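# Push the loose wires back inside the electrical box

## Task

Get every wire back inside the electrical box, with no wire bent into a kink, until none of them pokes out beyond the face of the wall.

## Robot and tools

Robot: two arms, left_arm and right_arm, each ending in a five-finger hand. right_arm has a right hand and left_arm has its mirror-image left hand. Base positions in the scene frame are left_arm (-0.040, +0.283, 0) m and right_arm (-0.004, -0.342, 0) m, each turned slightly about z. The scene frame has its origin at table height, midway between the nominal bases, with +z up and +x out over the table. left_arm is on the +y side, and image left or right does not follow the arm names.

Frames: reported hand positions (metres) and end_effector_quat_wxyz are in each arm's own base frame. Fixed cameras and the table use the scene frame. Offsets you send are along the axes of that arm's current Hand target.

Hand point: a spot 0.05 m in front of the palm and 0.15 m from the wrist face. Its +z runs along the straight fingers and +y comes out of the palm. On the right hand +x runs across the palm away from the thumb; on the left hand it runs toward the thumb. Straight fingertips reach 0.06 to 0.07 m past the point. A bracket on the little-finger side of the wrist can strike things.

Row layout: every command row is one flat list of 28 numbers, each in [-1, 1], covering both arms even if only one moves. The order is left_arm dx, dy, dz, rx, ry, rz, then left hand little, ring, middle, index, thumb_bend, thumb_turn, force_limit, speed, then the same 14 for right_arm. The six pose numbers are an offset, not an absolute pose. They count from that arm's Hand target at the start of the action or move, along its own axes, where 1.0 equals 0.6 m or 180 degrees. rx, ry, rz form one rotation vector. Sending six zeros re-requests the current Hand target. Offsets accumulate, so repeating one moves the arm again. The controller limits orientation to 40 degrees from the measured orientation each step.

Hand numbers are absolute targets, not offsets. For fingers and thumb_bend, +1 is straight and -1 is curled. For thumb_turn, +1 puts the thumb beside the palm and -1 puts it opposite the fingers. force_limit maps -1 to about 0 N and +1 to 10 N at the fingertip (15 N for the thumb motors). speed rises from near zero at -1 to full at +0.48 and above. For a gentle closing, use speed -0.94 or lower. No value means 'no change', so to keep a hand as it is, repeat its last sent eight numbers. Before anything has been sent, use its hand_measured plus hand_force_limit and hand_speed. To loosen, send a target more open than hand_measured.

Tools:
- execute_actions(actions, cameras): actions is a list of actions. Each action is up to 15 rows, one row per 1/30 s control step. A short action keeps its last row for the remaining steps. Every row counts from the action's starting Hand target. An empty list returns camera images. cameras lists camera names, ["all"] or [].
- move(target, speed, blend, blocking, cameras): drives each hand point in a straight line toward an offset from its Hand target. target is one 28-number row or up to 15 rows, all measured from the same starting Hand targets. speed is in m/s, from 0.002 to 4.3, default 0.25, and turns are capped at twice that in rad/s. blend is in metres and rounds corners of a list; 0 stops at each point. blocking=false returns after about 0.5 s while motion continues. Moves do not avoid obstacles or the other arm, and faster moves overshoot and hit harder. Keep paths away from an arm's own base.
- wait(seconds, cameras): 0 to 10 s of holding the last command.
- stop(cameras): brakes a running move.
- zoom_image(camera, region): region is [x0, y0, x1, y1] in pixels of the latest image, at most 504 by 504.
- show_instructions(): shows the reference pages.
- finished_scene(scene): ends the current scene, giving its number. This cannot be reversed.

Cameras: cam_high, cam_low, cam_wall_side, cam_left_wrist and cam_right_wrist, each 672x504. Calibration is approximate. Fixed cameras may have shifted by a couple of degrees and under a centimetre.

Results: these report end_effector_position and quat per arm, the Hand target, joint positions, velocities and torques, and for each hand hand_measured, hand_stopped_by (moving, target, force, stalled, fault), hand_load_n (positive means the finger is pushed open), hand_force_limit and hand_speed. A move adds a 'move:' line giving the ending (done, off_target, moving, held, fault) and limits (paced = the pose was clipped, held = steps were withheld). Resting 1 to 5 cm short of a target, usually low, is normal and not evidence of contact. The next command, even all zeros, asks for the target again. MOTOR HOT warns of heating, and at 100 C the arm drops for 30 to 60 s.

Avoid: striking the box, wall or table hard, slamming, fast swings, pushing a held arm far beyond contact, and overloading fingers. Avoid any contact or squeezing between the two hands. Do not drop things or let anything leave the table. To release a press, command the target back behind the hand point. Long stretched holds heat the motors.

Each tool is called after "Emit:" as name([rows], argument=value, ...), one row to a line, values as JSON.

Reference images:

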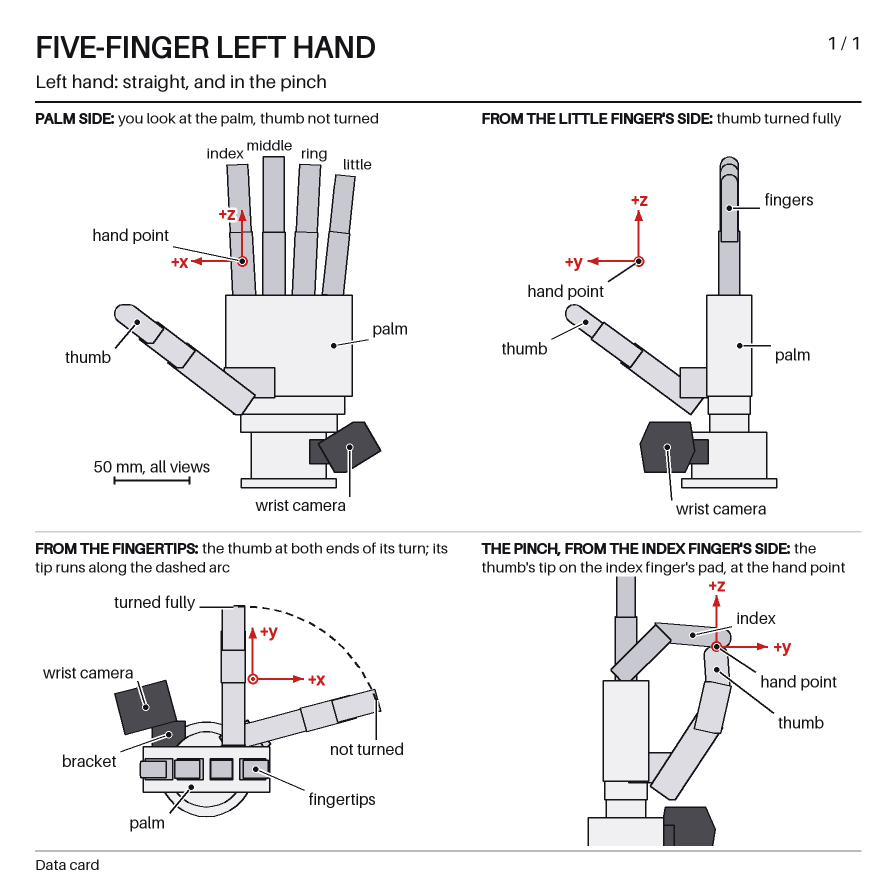

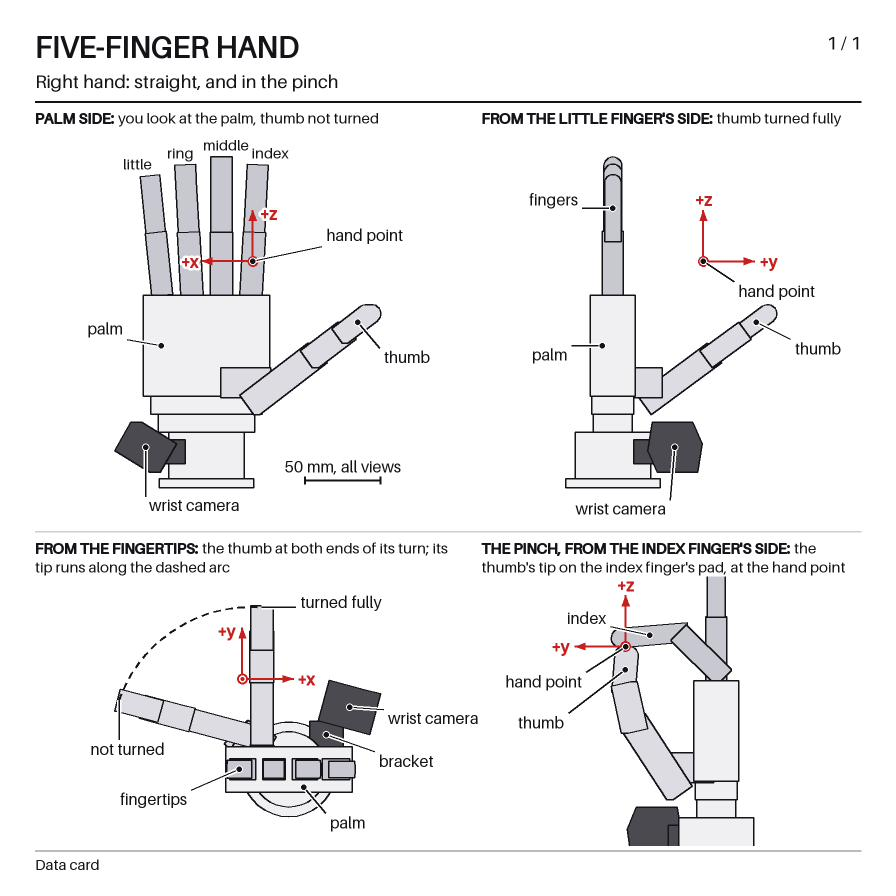

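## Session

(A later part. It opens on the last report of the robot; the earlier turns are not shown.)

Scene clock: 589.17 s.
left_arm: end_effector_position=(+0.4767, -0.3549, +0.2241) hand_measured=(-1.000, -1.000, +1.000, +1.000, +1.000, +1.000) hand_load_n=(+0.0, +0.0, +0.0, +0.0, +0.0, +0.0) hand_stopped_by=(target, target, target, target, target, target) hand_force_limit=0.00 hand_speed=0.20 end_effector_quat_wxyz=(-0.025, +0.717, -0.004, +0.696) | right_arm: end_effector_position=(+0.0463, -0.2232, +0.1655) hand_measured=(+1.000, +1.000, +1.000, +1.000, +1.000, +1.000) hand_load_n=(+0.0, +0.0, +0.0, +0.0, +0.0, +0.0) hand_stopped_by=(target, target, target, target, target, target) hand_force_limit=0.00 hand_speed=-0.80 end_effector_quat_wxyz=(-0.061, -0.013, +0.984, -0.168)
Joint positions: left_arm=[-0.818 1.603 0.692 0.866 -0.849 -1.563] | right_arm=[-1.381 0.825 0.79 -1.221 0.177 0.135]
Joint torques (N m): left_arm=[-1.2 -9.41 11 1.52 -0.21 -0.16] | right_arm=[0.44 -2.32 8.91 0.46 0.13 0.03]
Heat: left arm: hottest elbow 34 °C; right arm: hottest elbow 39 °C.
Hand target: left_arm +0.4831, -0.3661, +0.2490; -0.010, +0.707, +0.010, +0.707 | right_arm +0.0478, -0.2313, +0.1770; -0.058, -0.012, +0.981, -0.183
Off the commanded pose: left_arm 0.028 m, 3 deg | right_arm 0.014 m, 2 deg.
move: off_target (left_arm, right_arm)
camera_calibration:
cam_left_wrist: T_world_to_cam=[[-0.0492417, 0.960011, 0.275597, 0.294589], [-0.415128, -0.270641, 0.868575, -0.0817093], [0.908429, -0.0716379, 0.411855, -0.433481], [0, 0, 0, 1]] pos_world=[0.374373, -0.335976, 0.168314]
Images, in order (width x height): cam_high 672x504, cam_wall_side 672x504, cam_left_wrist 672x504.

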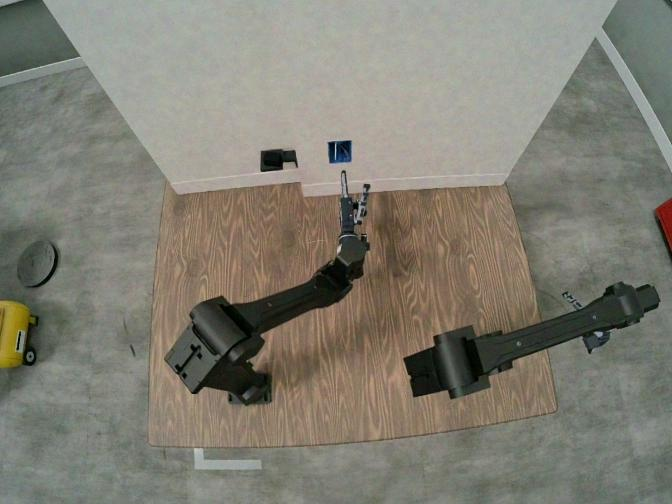

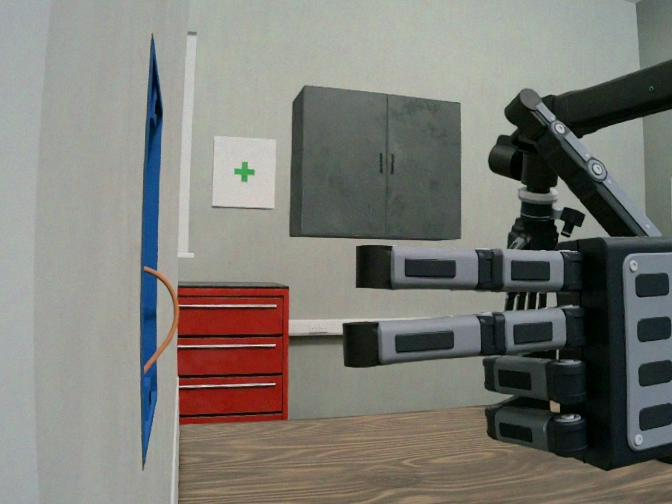

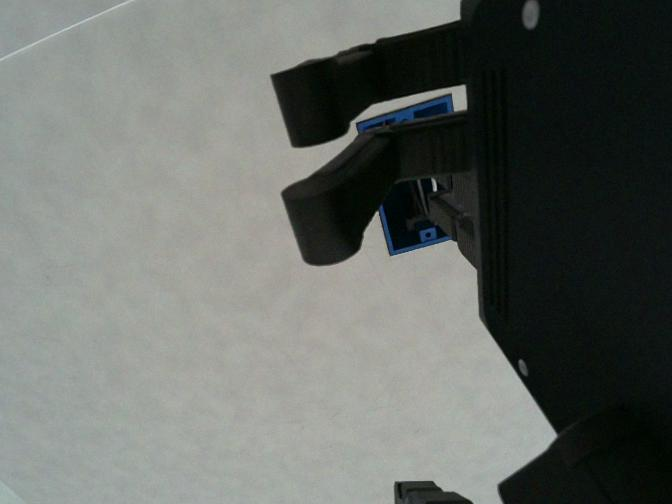

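Emit:
move([
  [0,0.0218,0.02,0,0,0,-1,-1,1,1,1,1,0,0.2,0,0,0,0,0,0,1,1,1,1,1,1,0,-0.8],
  [0,0.0218,0.0862,0,0,0,-1,-1,1,1,1,1,0,0.2,0,0,0,0,0,0,1,1,1,1,1,1,0,-0.8],
], speed=0.1, blend=[0.005,0], cameras=["cam_wall_side","cam_high"])

Emit:
zoom_image(camera="cam_high", region=[320, 130, 370, 190])

Scene clock: 595.63 s.
left_arm: end_effector_position=(+0.5235, -0.3688, +0.2337) hand_measured=(-1.000, -1.000, +1.000, +1.000, +1.000, +1.000) hand_load_n=(+0.0, +0.0, +0.0, +0.0, +0.0, +0.0) hand_stopped_by=(target, target, target, target, target, target) hand_force_limit=0.00 hand_speed=0.20 end_effector_quat_wxyz=(-0.020, +0.714, +0.001, +0.700) | right_arm: end_effector_position=(+0.0463, -0.2232, +0.1655) hand_measured=(+1.000, +1.000, +1.000, +1.000, +1.000, +1.000) hand_load_n=(+0.0, +0.0, -0.5, +0.0, +0.0, +0.0) hand_stopped_by=(target, target, target, target, target, target) hand_force_limit=0.00 hand_speed=-0.80 end_effector_quat_wxyz=(-0.061, -0.013, +0.984, -0.168)
Joint positions: left_arm=[-0.763 1.677 0.818 0.832 -0.793 -1.563] | right_arm=[-1.381 0.825 0.79 -1.221 0.177 0.135]
Joint torques (N m): left_arm=[-0.26 -9.35 11.6 1.48 0.16 -0.16] | right_arm=[0.56 -2.2 8.9 0.42 0.14 0.03]
Heat: left arm: hottest elbow 34 °C; right arm: hottest elbow 39 °C.
Hand target: left_arm +0.5351, -0.3777, +0.2489; -0.010, +0.707, +0.010, +0.707 | right_arm +0.0478, -0.2313, +0.1770; -0.058, -0.012, +0.981, -0.183
Off the commanded pose: left_arm 0.021 m, 2 deg | right_arm 0.014 m, 2 deg.
move: off_target (left_arm, right_arm)
Images, in order (width x height): cam_high 672x504, cam_wall_side 672x504.

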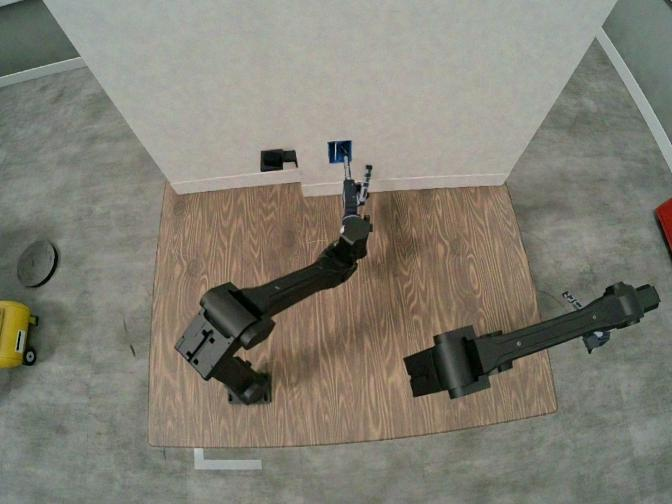

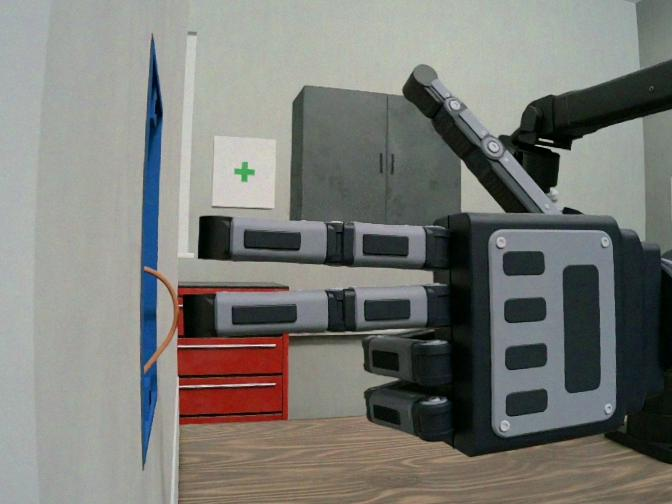

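Scaled by 8.400 from the camera's 672x504 image, which has a finer 960x720 frame.

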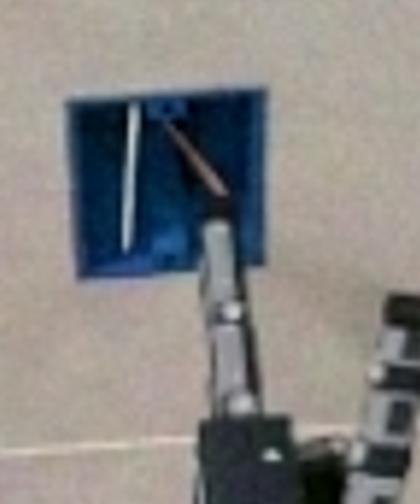

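Emit:
move([
  [0.008,0.002,0.05,0,0,0,-1,-1,1,1,1,1,0,0.2,0,0,0,0,0,0,1,1,1,1,1,1,0,-0.8],
], speed=0.06, cameras=["cam_wall_side","cam_high"])

Emit:
zoom_image(camera="cam_high", region=[320, 130, 370, 190])

Scene clock: 599.83 s.
left_arm: end_effector_position=(+0.5345, -0.3754, +0.2338) hand_measured=(-1.000, -1.000, +1.000, +1.000, +1.000, +1.000) hand_load_n=(+0.0, +0.0, +0.5, +0.0, +0.0, +0.0) hand_stopped_by=(target, target, target, target, target, target) hand_force_limit=0.00 hand_speed=0.20 end_effector_quat_wxyz=(-0.016, +0.716, -0.007, +0.698) | right_arm: end_effector_position=(+0.0463, -0.2232, +0.1655) hand_measured=(+1.000, +1.000, +1.000, +1.000, +1.000, +1.000) hand_load_n=(+0.0, +0.0, +0.0, +0.0, -0.5, +0.0) hand_stopped_by=(target, target, target, target, target, target) hand_force_limit=0.00 hand_speed=-0.80 end_effector_quat_wxyz=(-0.061, -0.013, +0.984, -0.168)
Joint positions: left_arm=[-0.751 1.694 0.85 0.809 -0.763 -1.563] | right_arm=[-1.381 0.825 0.79 -1.221 0.177 0.135]
Joint torques (N m): left_arm=[2.26 -8.76 14.3 1.16 0.68 -0.15] | right_arm=[0.5 -2.26 8.91 0.44 0.13 0.03]
Heat: left arm: hottest elbow 34 °C; right arm: hottest elbow 39 °C.
Hand target: left_arm +0.5651, -0.3780, +0.2537; -0.010, +0.707, +0.010, +0.707 | right_arm +0.0478, -0.2313, +0.1770; -0.058, -0.012, +0.981, -0.183
Off the commanded pose: left_arm 0.037 m, 2 deg | right_arm 0.014 m, 2 deg.
move: off_target (left_arm, right_arm)
Images, in order (width x height): cam_high 672x504, cam_wall_side 672x504.

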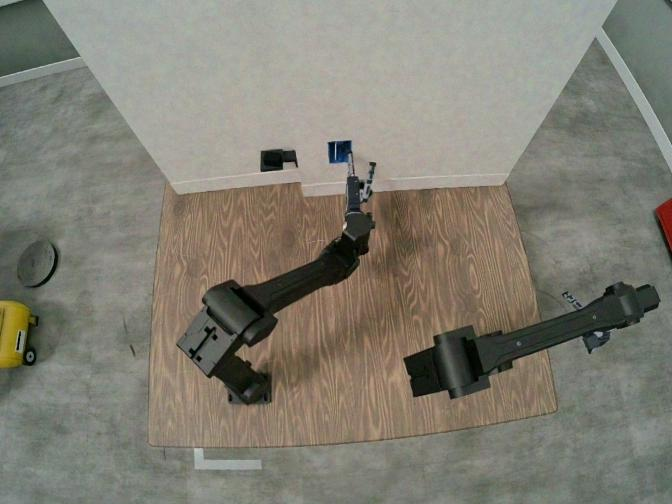

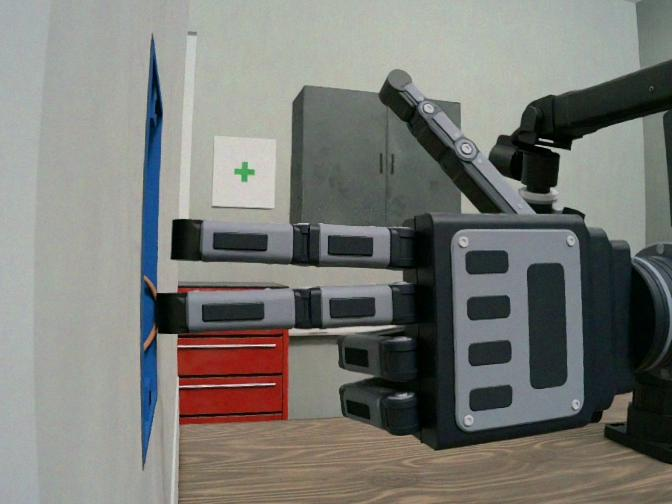

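Scaled by 8.400 from the camera's 672x504 image, which has a finer 960x720 frame.

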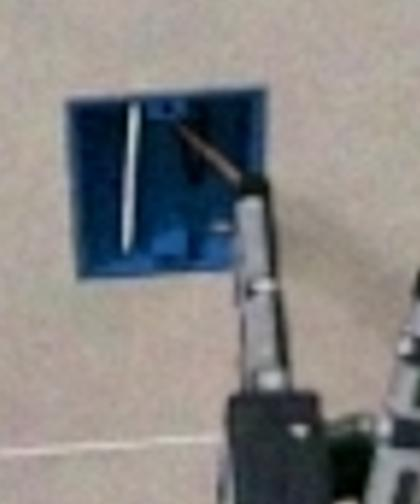

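Emit:
move([
  [-0.015,0.0,-0.06,0,0,0,-1,-1,1,1,1,1,0,0.2,0,0,0,0,0,0,1,1,1,1,1,1,0,-0.8],
  [-0.015,-0.025,-0.06,0,0,0,-1,-1,1,1,1,1,0,0.2,0,0,0,0,0,0,1,1,1,1,1,1,0,-0.8],
], speed=0.1, cameras=["cam_wall_side","cam_high"])

Emit:
zoom_image(camera="cam_high", region=[320, 130, 370, 190])

Emit:
zoom_image(camera="cam_wall_side", region=[120, 220, 220, 400])

Scene clock: 606.47 s.
left_arm: end_effector_position=(+0.5274, -0.3697, +0.2247) hand_measured=(-1.000, -1.000, +1.000, +1.000, +1.000, +1.000) hand_load_n=(+0.0, +0.0, +0.0, +0.5, +0.0, +0.0) hand_stopped_by=(target, target, target, target, target, target) hand_force_limit=0.00 hand_speed=0.20 end_effector_quat_wxyz=(-0.022, +0.718, -0.005, +0.696) | right_arm: end_effector_position=(+0.0463, -0.2232, +0.1655) hand_measured=(+1.000, +1.000, +1.000, +1.000, +1.000, +1.000) hand_load_n=(+0.0, +0.0, +0.0, +0.0, +0.0, +0.0) hand_stopped_by=(target, target, target, target, target, target) hand_force_limit=0.00 hand_speed=-0.80 end_effector_quat_wxyz=(-0.061, -0.013, +0.984, -0.168)
Joint positions: left_arm=[-0.757 1.694 0.822 0.829 -0.781 -1.563] | right_arm=[-1.381 0.825 0.79 -1.221 0.177 0.135]
Joint torques (N m): left_arm=[0.26 -12.04 7.54 2.69 0.15 -0.16] | right_arm=[0.62 -2.37 8.92 0.46 0.13 0.02]
Heat: left arm: hottest elbow 34 °C; right arm: hottest elbow 39 °C.
Hand target: left_arm +0.5287, -0.3641, +0.2447; -0.010, +0.707, +0.010, +0.707 | right_arm +0.0478, -0.2313, +0.1770; -0.058, -0.012, +0.981, -0.183
Off the commanded pose: left_arm 0.021 m, 3 deg | right_arm 0.014 m, 2 deg.
move: off_target (left_arm, right_arm)
Images, in order (width x height): cam_high 672x504, cam_wall_side 672x504.

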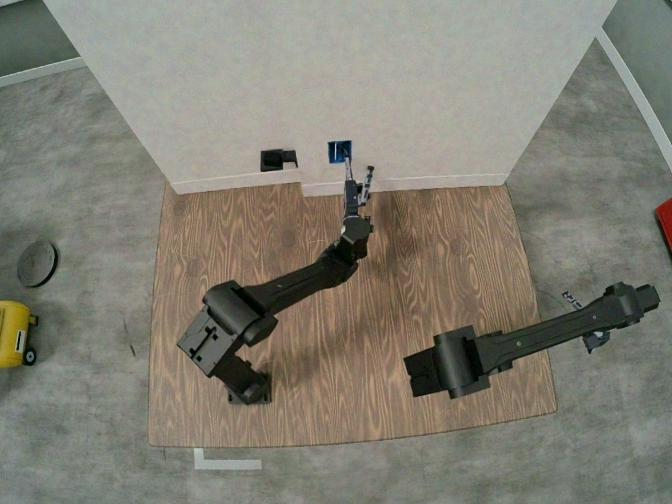

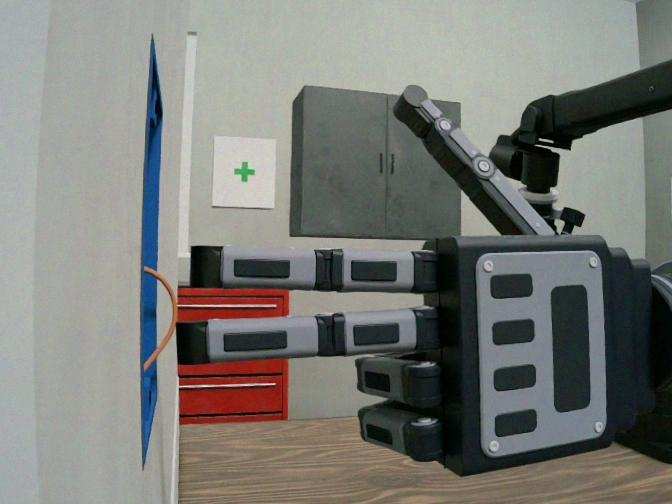

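Scaled by 8.400 from the camera's 672x504 image, which has a finer 960x720 frame.

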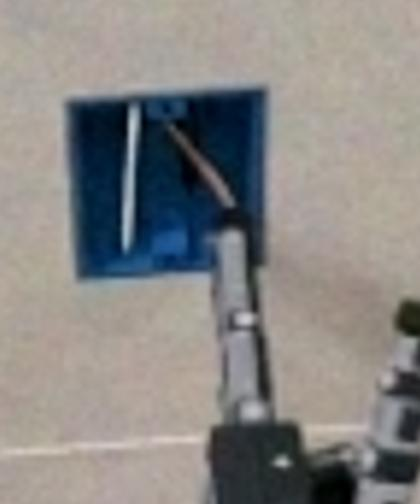

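Scaled by 2.800 from the camera's 672x504 image, which has a finer 960x720 frame.

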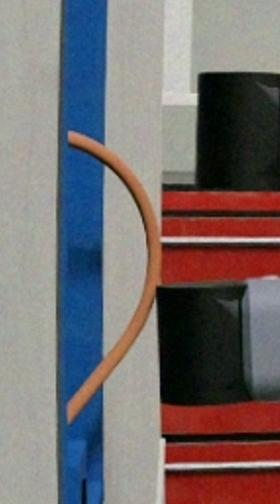

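Emit:
move([
  [0.0,-0.012,0.0,0,0,0,-1,-1,1,1,1,1,0,0.2,0,0,0,0,0,0,1,1,1,1,1,1,0,-0.8],
  [0.0122,-0.0105,0.0858,0,0,0,-1,-1,1,1,1,1,0,0.2,0,0,0,0,0,0,1,1,1,1,1,1,0,-0.8],
], speed=0.06, cameras=["cam_wall_side","cam_high"])

Emit:
zoom_image(camera="cam_high", region=[320, 130, 370, 190])

Emit:
zoom_image(camera="cam_wall_side", region=[120, 220, 220, 400])

Scene clock: 613.33 s.
left_arm: end_effector_position=(+0.5659, -0.3506, +0.2349) hand_measured=(-1.000, -1.000, +1.000, +1.000, +1.000, +1.000) hand_load_n=(+0.0, +0.0, +0.0, +0.0, +0.0, +0.0) hand_stopped_by=(target, target, target, target, target, target) hand_force_limit=0.00 hand_speed=0.20 end_effector_quat_wxyz=(-0.019, +0.715, -0.001, +0.698) | right_arm: end_effector_position=(+0.0463, -0.2232, +0.1655) hand_measured=(+1.000, +1.000, +1.000, +1.000, +1.000, +1.000) hand_load_n=(+0.0, +0.0, +0.0, +0.0, +0.0, +0.0) hand_stopped_by=(target, target, target, target, target, target) hand_force_limit=0.00 hand_speed=-0.80 end_effector_quat_wxyz=(-0.061, -0.013, +0.984, -0.168)
Joint positions: left_arm=[-0.672 1.711 0.876 0.804 -0.698 -1.563] | right_arm=[-1.381 0.825 0.79 -1.221 0.177 0.135]
Joint torques (N m): left_arm=[0.15 -10.17 12 1.58 0.15 -0.16] | right_arm=[0.5 -2.32 8.92 0.44 0.13 0.02]
Heat: left arm: hottest elbow 34 °C; right arm: hottest elbow 39 °C.
Hand target: left_arm +0.5801, -0.3563, +0.2520; -0.010, +0.707, +0.010, +0.707 | right_arm +0.0478, -0.2313, +0.1770; -0.058, -0.012, +0.981, -0.183
Off the commanded pose: left_arm 0.023 m, 2 deg | right_arm 0.014 m, 2 deg.
move: off_target (left_arm, right_arm)
Images, in order (width x height): cam_high 672x504, cam_wall_side 672x504.

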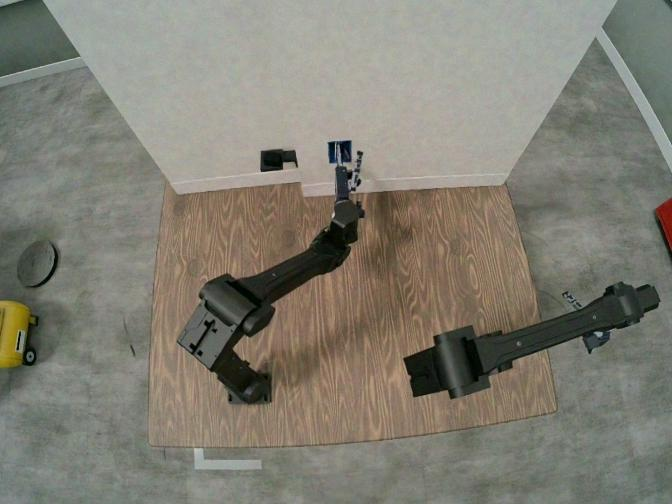

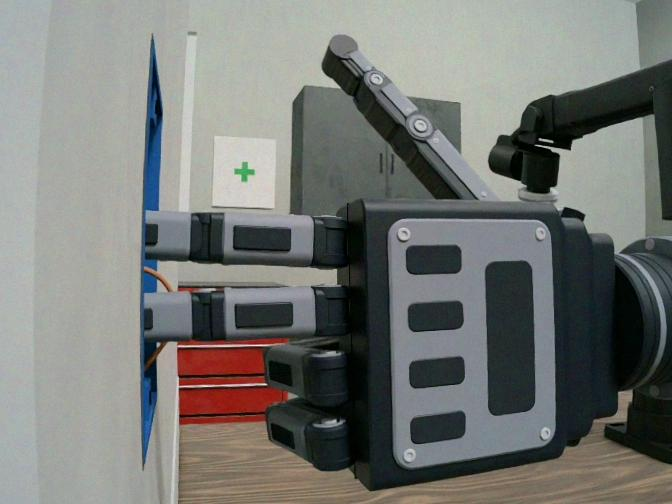

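Scaled by 8.400 from the camera's 672x504 image, which has a finer 960x720 frame.

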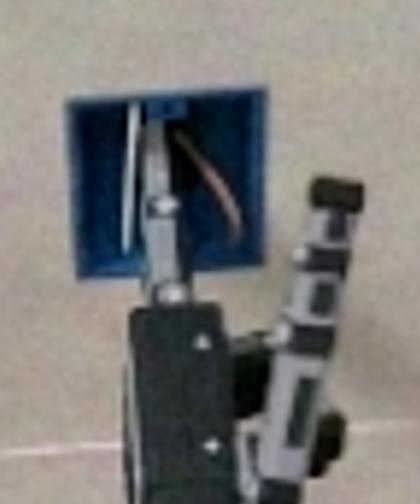

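Scaled by 2.800 from the camera's 672x504 image, which has a finer 960x720 frame.

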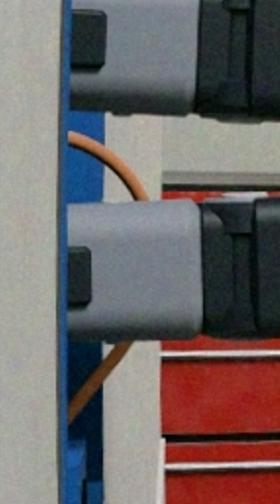

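Emit:
move([
  [0.0,-0.0021,-0.09,0,0,0,-1,-1,1,1,1,1,0,0.2,0,0,0,0,0,0,1,1,1,1,1,1,0,-0.8],
  [0.0,0.0254,-0.09,0,0,0,-1,-1,1,1,1,1,0,0.2,0,0,0,0,0,0,1,1,1,1,1,1,0,-0.8],
  [0.0,0.0254,-0.075,0,0,0,-1,-1,1,1,1,1,0,0.2,0,0,0,0,0,0,1,1,1,1,1,1,0,-0.8],
], speed=0.1, cameras=["cam_wall_side","cam_high"])

Emit:
zoom_image(camera="cam_high", region=[320, 130, 370, 190])

Emit:
zoom_image(camera="cam_wall_side", region=[120, 220, 220, 400])

Scene clock: 624.97 s.
left_arm: end_effector_position=(+0.5222, -0.3662, +0.2333) hand_measured=(-1.000, -1.000, +1.000, +1.000, +1.000, +1.000) hand_load_n=(+0.0, +0.0, +0.0, +0.0, +0.0, +0.0) hand_stopped_by=(target, target, target, target, target, target) hand_force_limit=0.00 hand_speed=0.20 end_effector_quat_wxyz=(-0.022, +0.717, -0.004, +0.697) | right_arm: end_effector_position=(+0.0463, -0.2232, +0.1655) hand_measured=(+1.000, +1.000, +1.000, +1.000, +1.000, +1.000) hand_load_n=(+0.0, +0.0, +0.0, +0.0, +0.0, +0.0) hand_stopped_by=(target, target, target, target, target, target) hand_force_limit=0.00 hand_speed=-0.80 end_effector_quat_wxyz=(-0.061, -0.013, +0.984, -0.168)
Joint positions: left_arm=[-0.759 1.663 0.81 0.813 -0.785 -1.563] | right_arm=[-1.381 0.825 0.79 -1.221 0.177 0.135]
Joint torques (N m): left_arm=[0.09 -9.17 11.71 2.03 0.18 -0.15] | right_arm=[0.56 -2.32 8.94 0.47 0.13 0.03]
Heat: left arm: hottest elbow 34 °C; right arm: hottest elbow 39 °C.
Hand target: left_arm +0.5354, -0.3729, +0.2520; -0.010, +0.707, +0.010, +0.707 | right_arm +0.0478, -0.2313, +0.1770; -0.058, -0.012, +0.981, -0.183
Off the commanded pose: left_arm 0.024 m, 3 deg | right_arm 0.014 m, 2 deg.
move: off_target (left_arm, right_arm)
Images, in order (width x height): cam_high 672x504, cam_wall_side 672x504.

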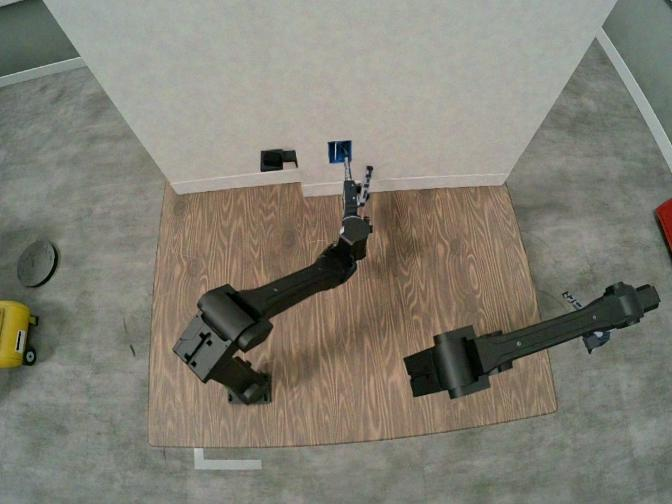

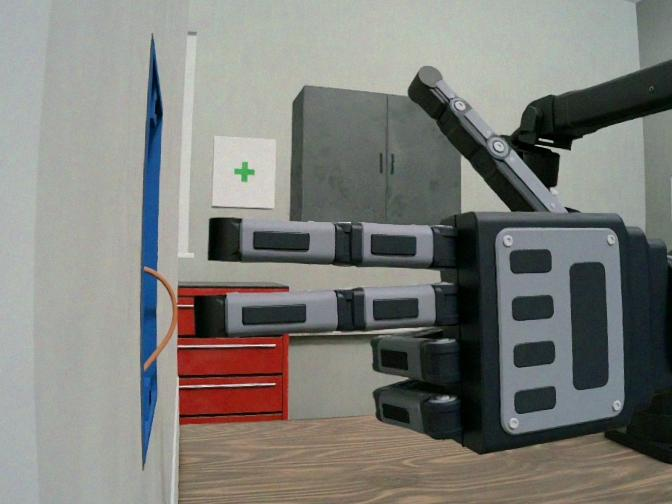

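Scaled by 8.400 from the camera's 672x504 image, which has a finer 960x720 frame.

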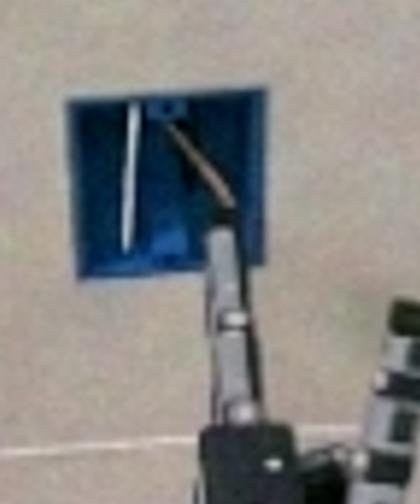

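Scaled by 2.800 from the camera's 672x504 image, which has a finer 960x720 frame.

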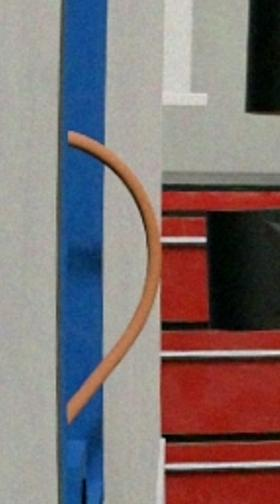

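Emit:
move([
  [0.0,-0.0088,-0.1422,0,0,0,-1,-1,1,1,1,1,0,0.2,0,0,0,0,0,0,1,1,1,1,1,1,0,-0.8],
  [-0.02,-0.2093,-0.1533,-0.2589,0,0,-1,-1,1,1,1,1,0,0.2,0,0,0,0,0,0,1,1,1,1,1,1,0,-0.8],
  [-0.0167,-0.1948,-0.082,-0.2589,0,0,-1,-1,1,1,1,1,0,0.2,0,0,0,0,0,0,1,1,1,1,1,1,0,-0.8],
], speed=0.15, blend=[0.01,0.01,0], cameras=["cam_wall_side","cam_high","cam_left_wrist"])

Emit:
zoom_image(camera="cam_high", region=[320, 130, 370, 190])

Scene clock: 644.80 s.
left_arm: end_effector_position=(+0.4685, -0.2562, +0.2289) hand_measured=(-1.000, -1.000, +1.000, +1.000, +1.000, +1.000) hand_load_n=(+0.0, +0.0, +0.0, +0.0, -0.5, +0.0) hand_stopped_by=(target, target, target, target, target, target) hand_force_limit=0.00 hand_speed=0.20 end_effector_quat_wxyz=(+0.270, +0.663, -0.271, +0.644) | right_arm: end_effector_position=(+0.0463, -0.2232, +0.1655) hand_measured=(+1.000, +1.000, +1.000, +1.000, +1.000, +1.000) hand_load_n=(+0.0, +0.0, +0.0, +0.0, +0.0, +0.0) hand_stopped_by=(target, target, target, target, target, target) hand_force_limit=0.00 hand_speed=-0.80 end_effector_quat_wxyz=(-0.061, -0.013, +0.984, -0.168)
Joint positions: left_arm=[-0.2 1.54 0.61 0.9 0.585 -1.563] | right_arm=[-1.381 0.825 0.79 -1.221 0.177 0.135]
Joint torques (N m): left_arm=[-0.21 -6.89 10.96 1.76 0.21 -0.16] | right_arm=[0.5 -2.32 8.91 0.46 0.14 0.04]
Heat: left arm: hottest elbow 34 °C; right arm: hottest elbow 39 °C.
Hand target: left_arm +0.4830, -0.2574, +0.2422; +0.270, +0.653, -0.271, +0.653 | right_arm +0.0478, -0.2313, +0.1770; -0.058, -0.012, +0.981, -0.183
Off the commanded pose: left_arm 0.020 m, 2 deg | right_arm 0.014 m, 2 deg.
move: off_target (left_arm, right_arm)
camera_calibration:
cam_left_wrist: T_world_to_cam=[[0.673156, 0.703857, 0.226818, -0.19479], [-0.453305, 0.150413, 0.878573, 0.0609104], [0.584273, -0.694235, 0.420313, -0.430587], [0, 0, 0, 1]] pos_world=[0.410315, -0.170986, 0.171649]
Images, in order (width x height): cam_high 672x504, cam_wall_side 672x504, cam_left_wrist 672x504.

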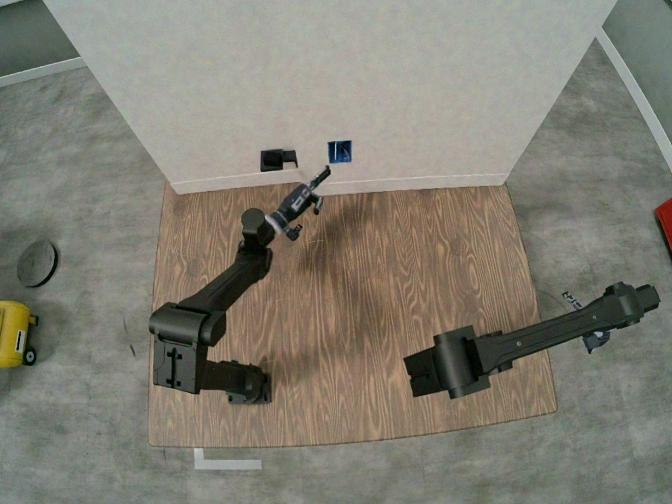

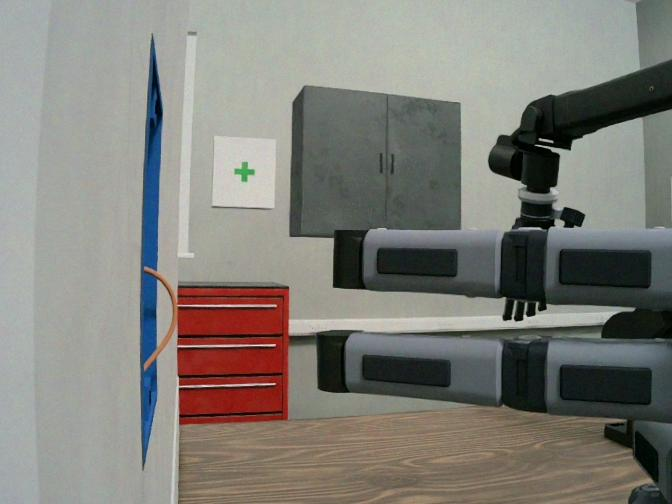

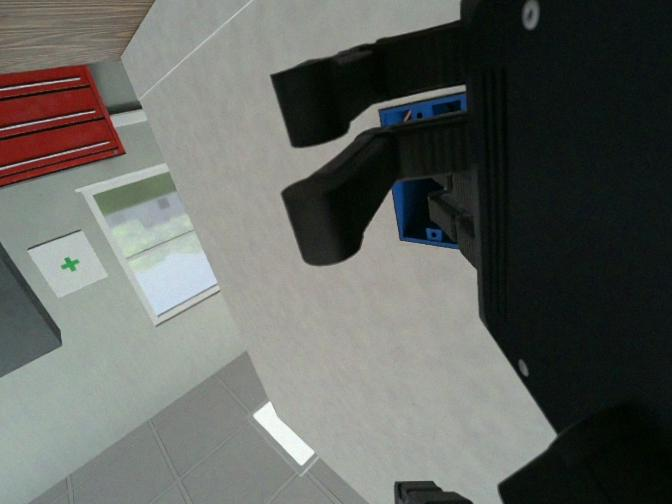

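Scaled by 8.400 from the camera's 672x504 image, which has a finer 960x720 frame.

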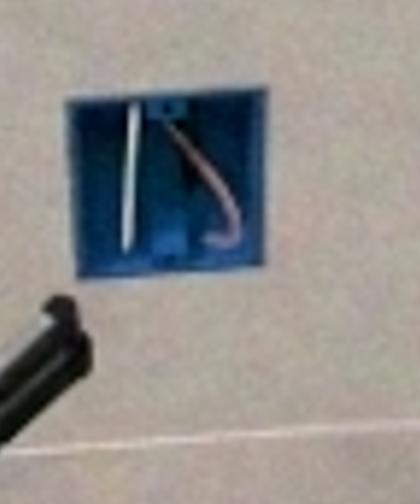

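Emit:
move([
  [-0.01,-0.0063,0.095,0,0,0,-1,-1,1,1,1,1,0,0.2,0,0,0,0,0,0,1,1,1,1,1,1,0,-0.8],
], speed=0.1, cameras=["cam_wall_side","cam_high"])

Emit:
zoom_image(camera="cam_high", region=[320, 130, 370, 190])

Scene clock: 649.40 s.
left_arm: end_effector_position=(+0.5123, -0.2875, +0.2226) hand_measured=(-1.000, -1.000, +1.000, +1.000, +1.000, +1.000) hand_load_n=(+0.0, +0.0, -0.5, +0.0, +0.0, +0.0) hand_stopped_by=(target, target, target, target, target, target) hand_force_limit=0.00 hand_speed=0.20 end_effector_quat_wxyz=(+0.268, +0.663, -0.271, +0.645) | right_arm: end_effector_position=(+0.0463, -0.2232, +0.1655) hand_measured=(+1.000, +1.000, +1.000, +1.000, +1.000, +1.000) hand_load_n=(+0.0, +0.0, +0.0, +0.0, -0.5, +0.0) hand_stopped_by=(target, target, target, target, target, target) hand_force_limit=0.00 hand_speed=-0.80 end_effector_quat_wxyz=(-0.061, -0.013, +0.984, -0.168)
Joint positions: left_arm=[-0.252 1.661 0.744 0.888 0.53 -1.563] | right_arm=[-1.381 0.825 0.79 -1.221 0.177 0.135]
Joint torques (N m): left_arm=[-1.2 -8.76 11.34 1.57 -0.17 -0.17] | right_arm=[0.44 -2.32 8.92 0.44 0.12 0.02]
Heat: left arm: hottest elbow 34 °C; right arm: hottest elbow 39 °C.
Hand target: left_arm +0.5260, -0.2948, +0.2359; +0.270, +0.654, -0.271, +0.653 | right_arm +0.0478, -0.2313, +0.1770; -0.058, -0.012, +0.981, -0.183
Off the commanded pose: left_arm 0.021 m, 1 deg | right_arm 0.014 m, 2 deg.
move: off_target (left_arm, right_arm)
Images, in order (width x height): cam_high 672x504, cam_wall_side 672x504.

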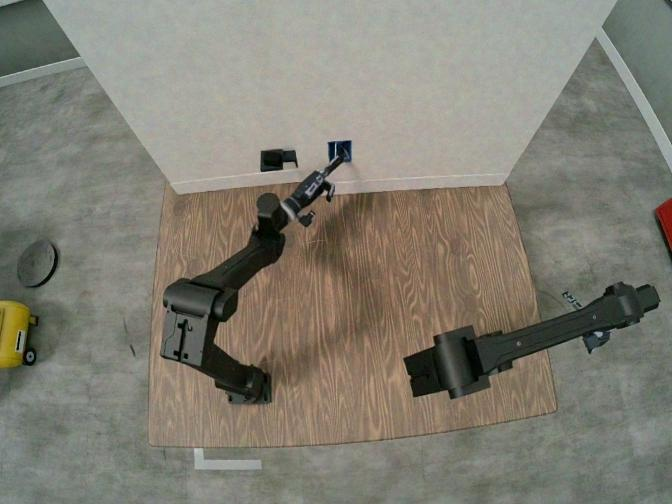

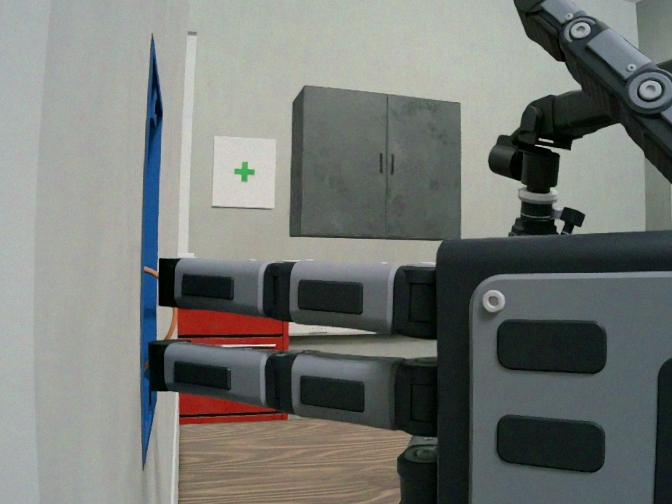

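Scaled by 8.400 from the camera's 672x504 image, which has a finer 960x720 frame.

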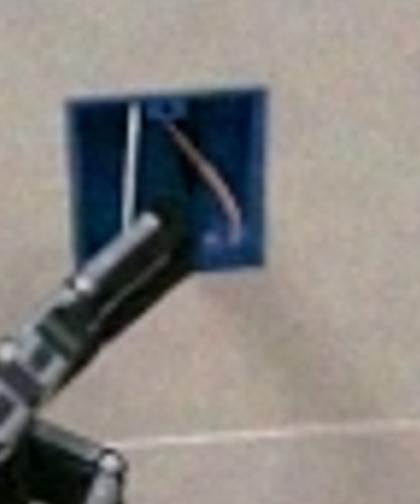

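Emit:
move([
  [0,0.0073,-0.1954,0,0,0,-1,-1,1,1,1,1,0,0.2,0,0,0,0,0,0,1,1,1,1,1,1,0,-0.8],
  [0.015,0.2489,0.0462,0.3889,0,0,-1,-1,1,1,1,1,0,0.2,0,0,0,0,0,0,1,1,1,1,1,1,0,-0.8],
], speed=0.2, cameras=["cam_wall_side","cam_high","cam_left_wrist"])

Emit:
zoom_image(camera="cam_high", region=[310, 130, 380, 220])

Scene clock: 671.47 s.
left_arm: end_effector_position=(+0.4355, -0.4072, +0.2343) hand_measured=(-1.000, -1.000, +1.000, +1.000, +1.000, +1.000) hand_load_n=(+0.0, +0.0, +0.0, +0.0, +0.0, +0.0) hand_stopped_by=(target, target, target, target, target, target) hand_force_limit=0.00 hand_speed=0.20 end_effector_quat_wxyz=(-0.159, +0.692, +0.147, +0.689) | right_arm: end_effector_position=(+0.0463, -0.2232, +0.1655) hand_measured=(+1.000, +1.000, +1.000, +1.000, +1.000, +1.000) hand_load_n=(+0.0, +0.0, +0.0, +0.0, +0.0, +0.0) hand_stopped_by=(target, target, target, target, target, target) hand_force_limit=0.00 hand_speed=-0.80 end_effector_quat_wxyz=(-0.061, -0.013, +0.984, -0.168)
Joint positions: left_arm=[-1.076 1.768 0.933 0.828 -1.513 -1.561] | right_arm=[-1.381 0.825 0.79 -1.221 0.177 0.135]
Joint torques (N m): left_arm=[-0.97 -10.29 11.11 0.98 -0.19 0.01] | right_arm=[0.56 -2.32 8.91 0.47 0.12 0.03]
Heat: left arm: hottest elbow 33 °C; right arm: hottest elbow 39 °C.
Hand target: left_arm +0.4401, -0.4201, +0.2448; -0.154, +0.690, +0.153, +0.690 | right_arm +0.0478, -0.2313, +0.1770; -0.058, -0.012, +0.981, -0.183
Off the commanded pose: left_arm 0.017 m, 1 deg | right_arm 0.014 m, 2 deg.
move: off_target (left_arm, right_arm)
camera_calibration:
cam_left_wrist: T_world_to_cam=[[-0.433819, 0.865086, 0.25185, 0.474295], [-0.306268, -0.404464, 0.861748, -0.222128], [0.84735, 0.296709, 0.440412, -0.23411], [0, 0, 0, 1]] pos_world=[0.336101, -0.430686, 0.175072]
Images, in order (width x height): cam_high 672x504, cam_wall_side 672x504, cam_left_wrist 672x504.

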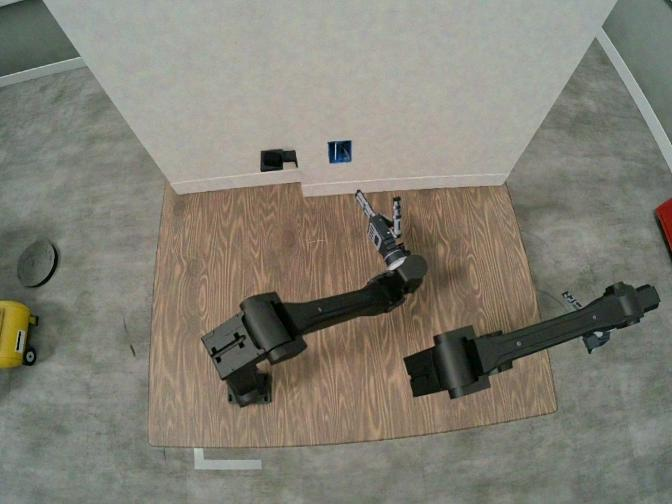

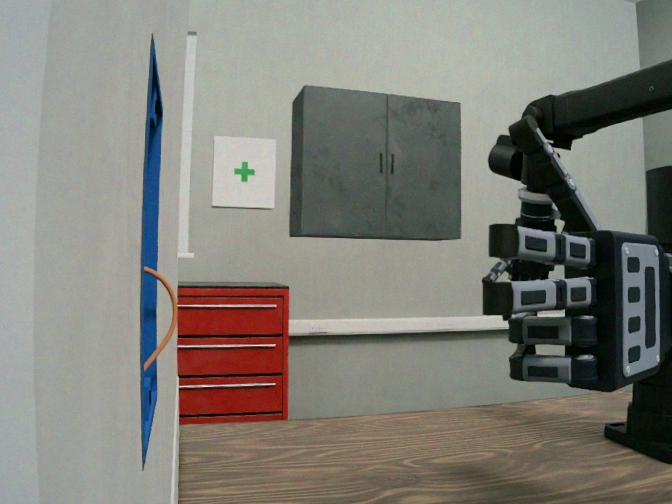

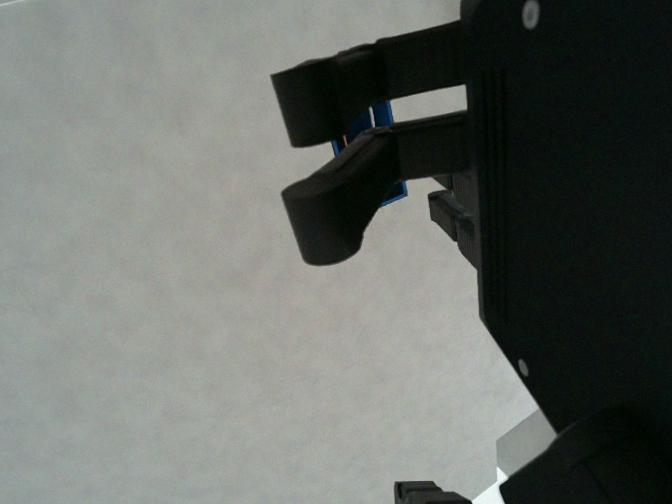

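Scaled by 5.600 from the camera's 672x504 image, which has a finer 960x720 frame.

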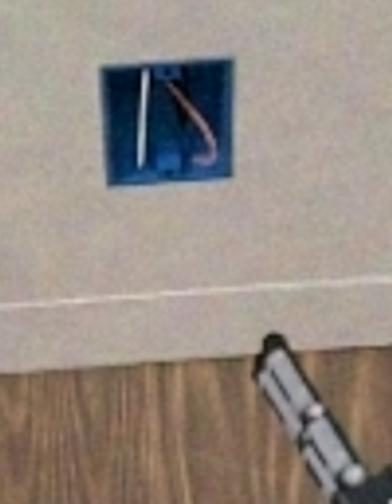

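Emit:
move([
  [0.0,0.072,0.1816,0,0,0,-1,-1,1,1,1,1,0,0.2,0,0,0,0,0,0,1,1,1,1,1,1,0,-0.8],
], speed=0.12, cameras=["cam_wall_side","cam_high","cam_left_wrist"])

Emit:
zoom_image(camera="cam_high", region=[310, 130, 380, 220])

Scene clock: 677.57 s.
left_arm: end_effector_position=(+0.5465, -0.4043, +0.2320) hand_measured=(-1.000, -1.000, +1.000, +1.000, +1.000, +1.000) hand_load_n=(+0.0, +0.0, +0.0, +0.0, -0.5, +0.0) hand_stopped_by=(target, target, target, target, target, target) hand_force_limit=0.00 hand_speed=0.20 end_effector_quat_wxyz=(-0.164, +0.695, +0.142, +0.686) | right_arm: end_effector_position=(+0.0463, -0.2232, +0.1655) hand_measured=(+1.000, +1.000, +1.000, +1.000, +1.000, +1.000) hand_load_n=(+0.0, +0.0, +0.0, +0.0, +0.0, +0.0) hand_stopped_by=(target, target, target, target, target, target) hand_force_limit=0.00 hand_speed=-0.80 end_effector_quat_wxyz=(-0.061, -0.013, +0.984, -0.168)
Joint positions: left_arm=[-0.896 1.881 1.116 0.741 -1.332 -1.561] | right_arm=[-1.381 0.825 0.79 -1.221 0.177 0.135]
Joint torques (N m): left_arm=[-0.21 -12.34 11.99 1.14 0.16 -0.14] | right_arm=[0.5 -2.26 8.92 0.42 0.14 0.02]
Heat: left arm: hottest elbow 33 °C; right arm: hottest elbow 39 °C.
Hand target: left_arm +0.5570, -0.4133, +0.2450; -0.153, +0.690, +0.153, +0.690 | right_arm +0.0478, -0.2313, +0.1770; -0.058, -0.012, +0.981, -0.183
Off the commanded pose: left_arm 0.019 m, 2 deg | right_arm 0.014 m, 2 deg.
move: off_target (left_arm, right_arm)
camera_calibration:
cam_left_wrist: T_world_to_cam=[[-0.43106, 0.862067, 0.266509, 0.514474], [-0.296799, -0.414385, 0.860346, -0.193794], [0.852114, 0.291761, 0.434486, -0.331225], [0, 0, 0, 1]] pos_world=[0.446493, -0.427178, 0.17353]
Images, in order (width x height): cam_high 672x504, cam_wall_side 672x504, cam_left_wrist 672x504.

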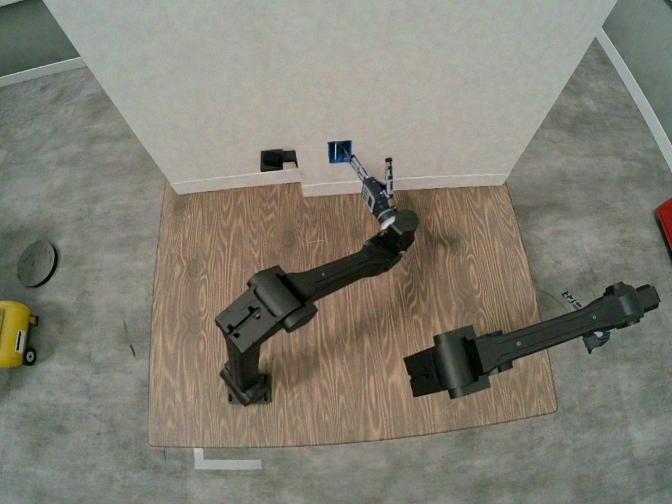

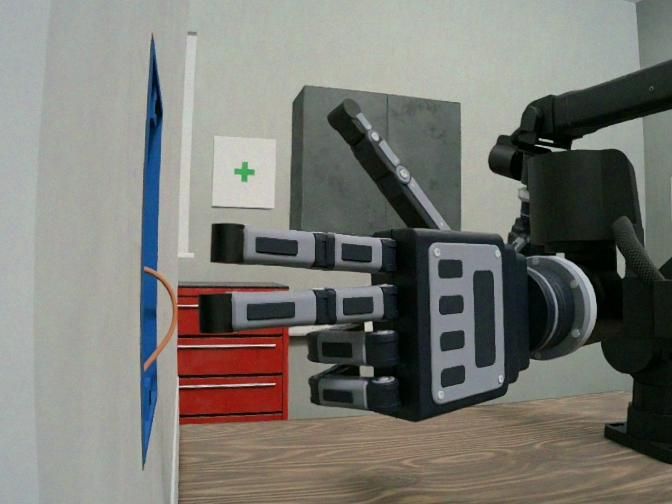

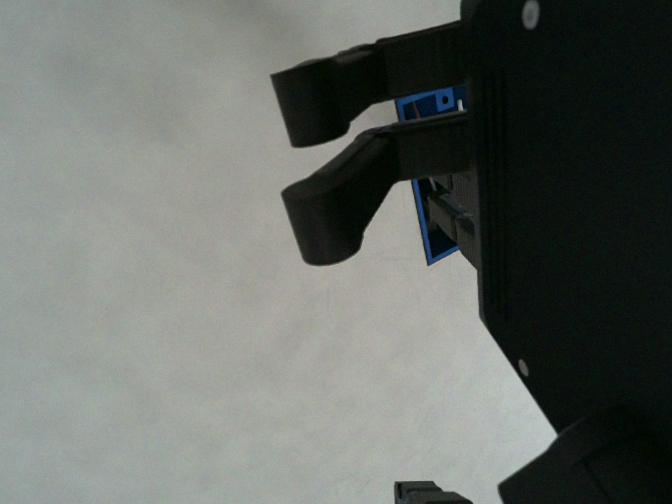

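Scaled by 5.600 from the camera's 672x504 image, which has a finer 960x720 frame.

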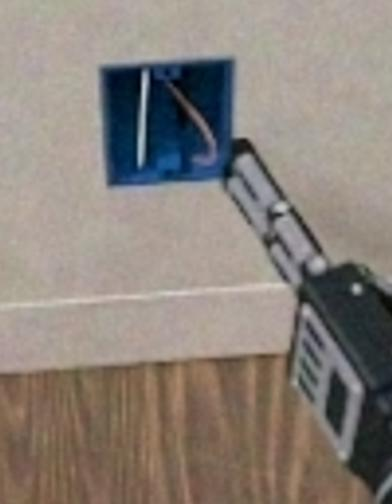

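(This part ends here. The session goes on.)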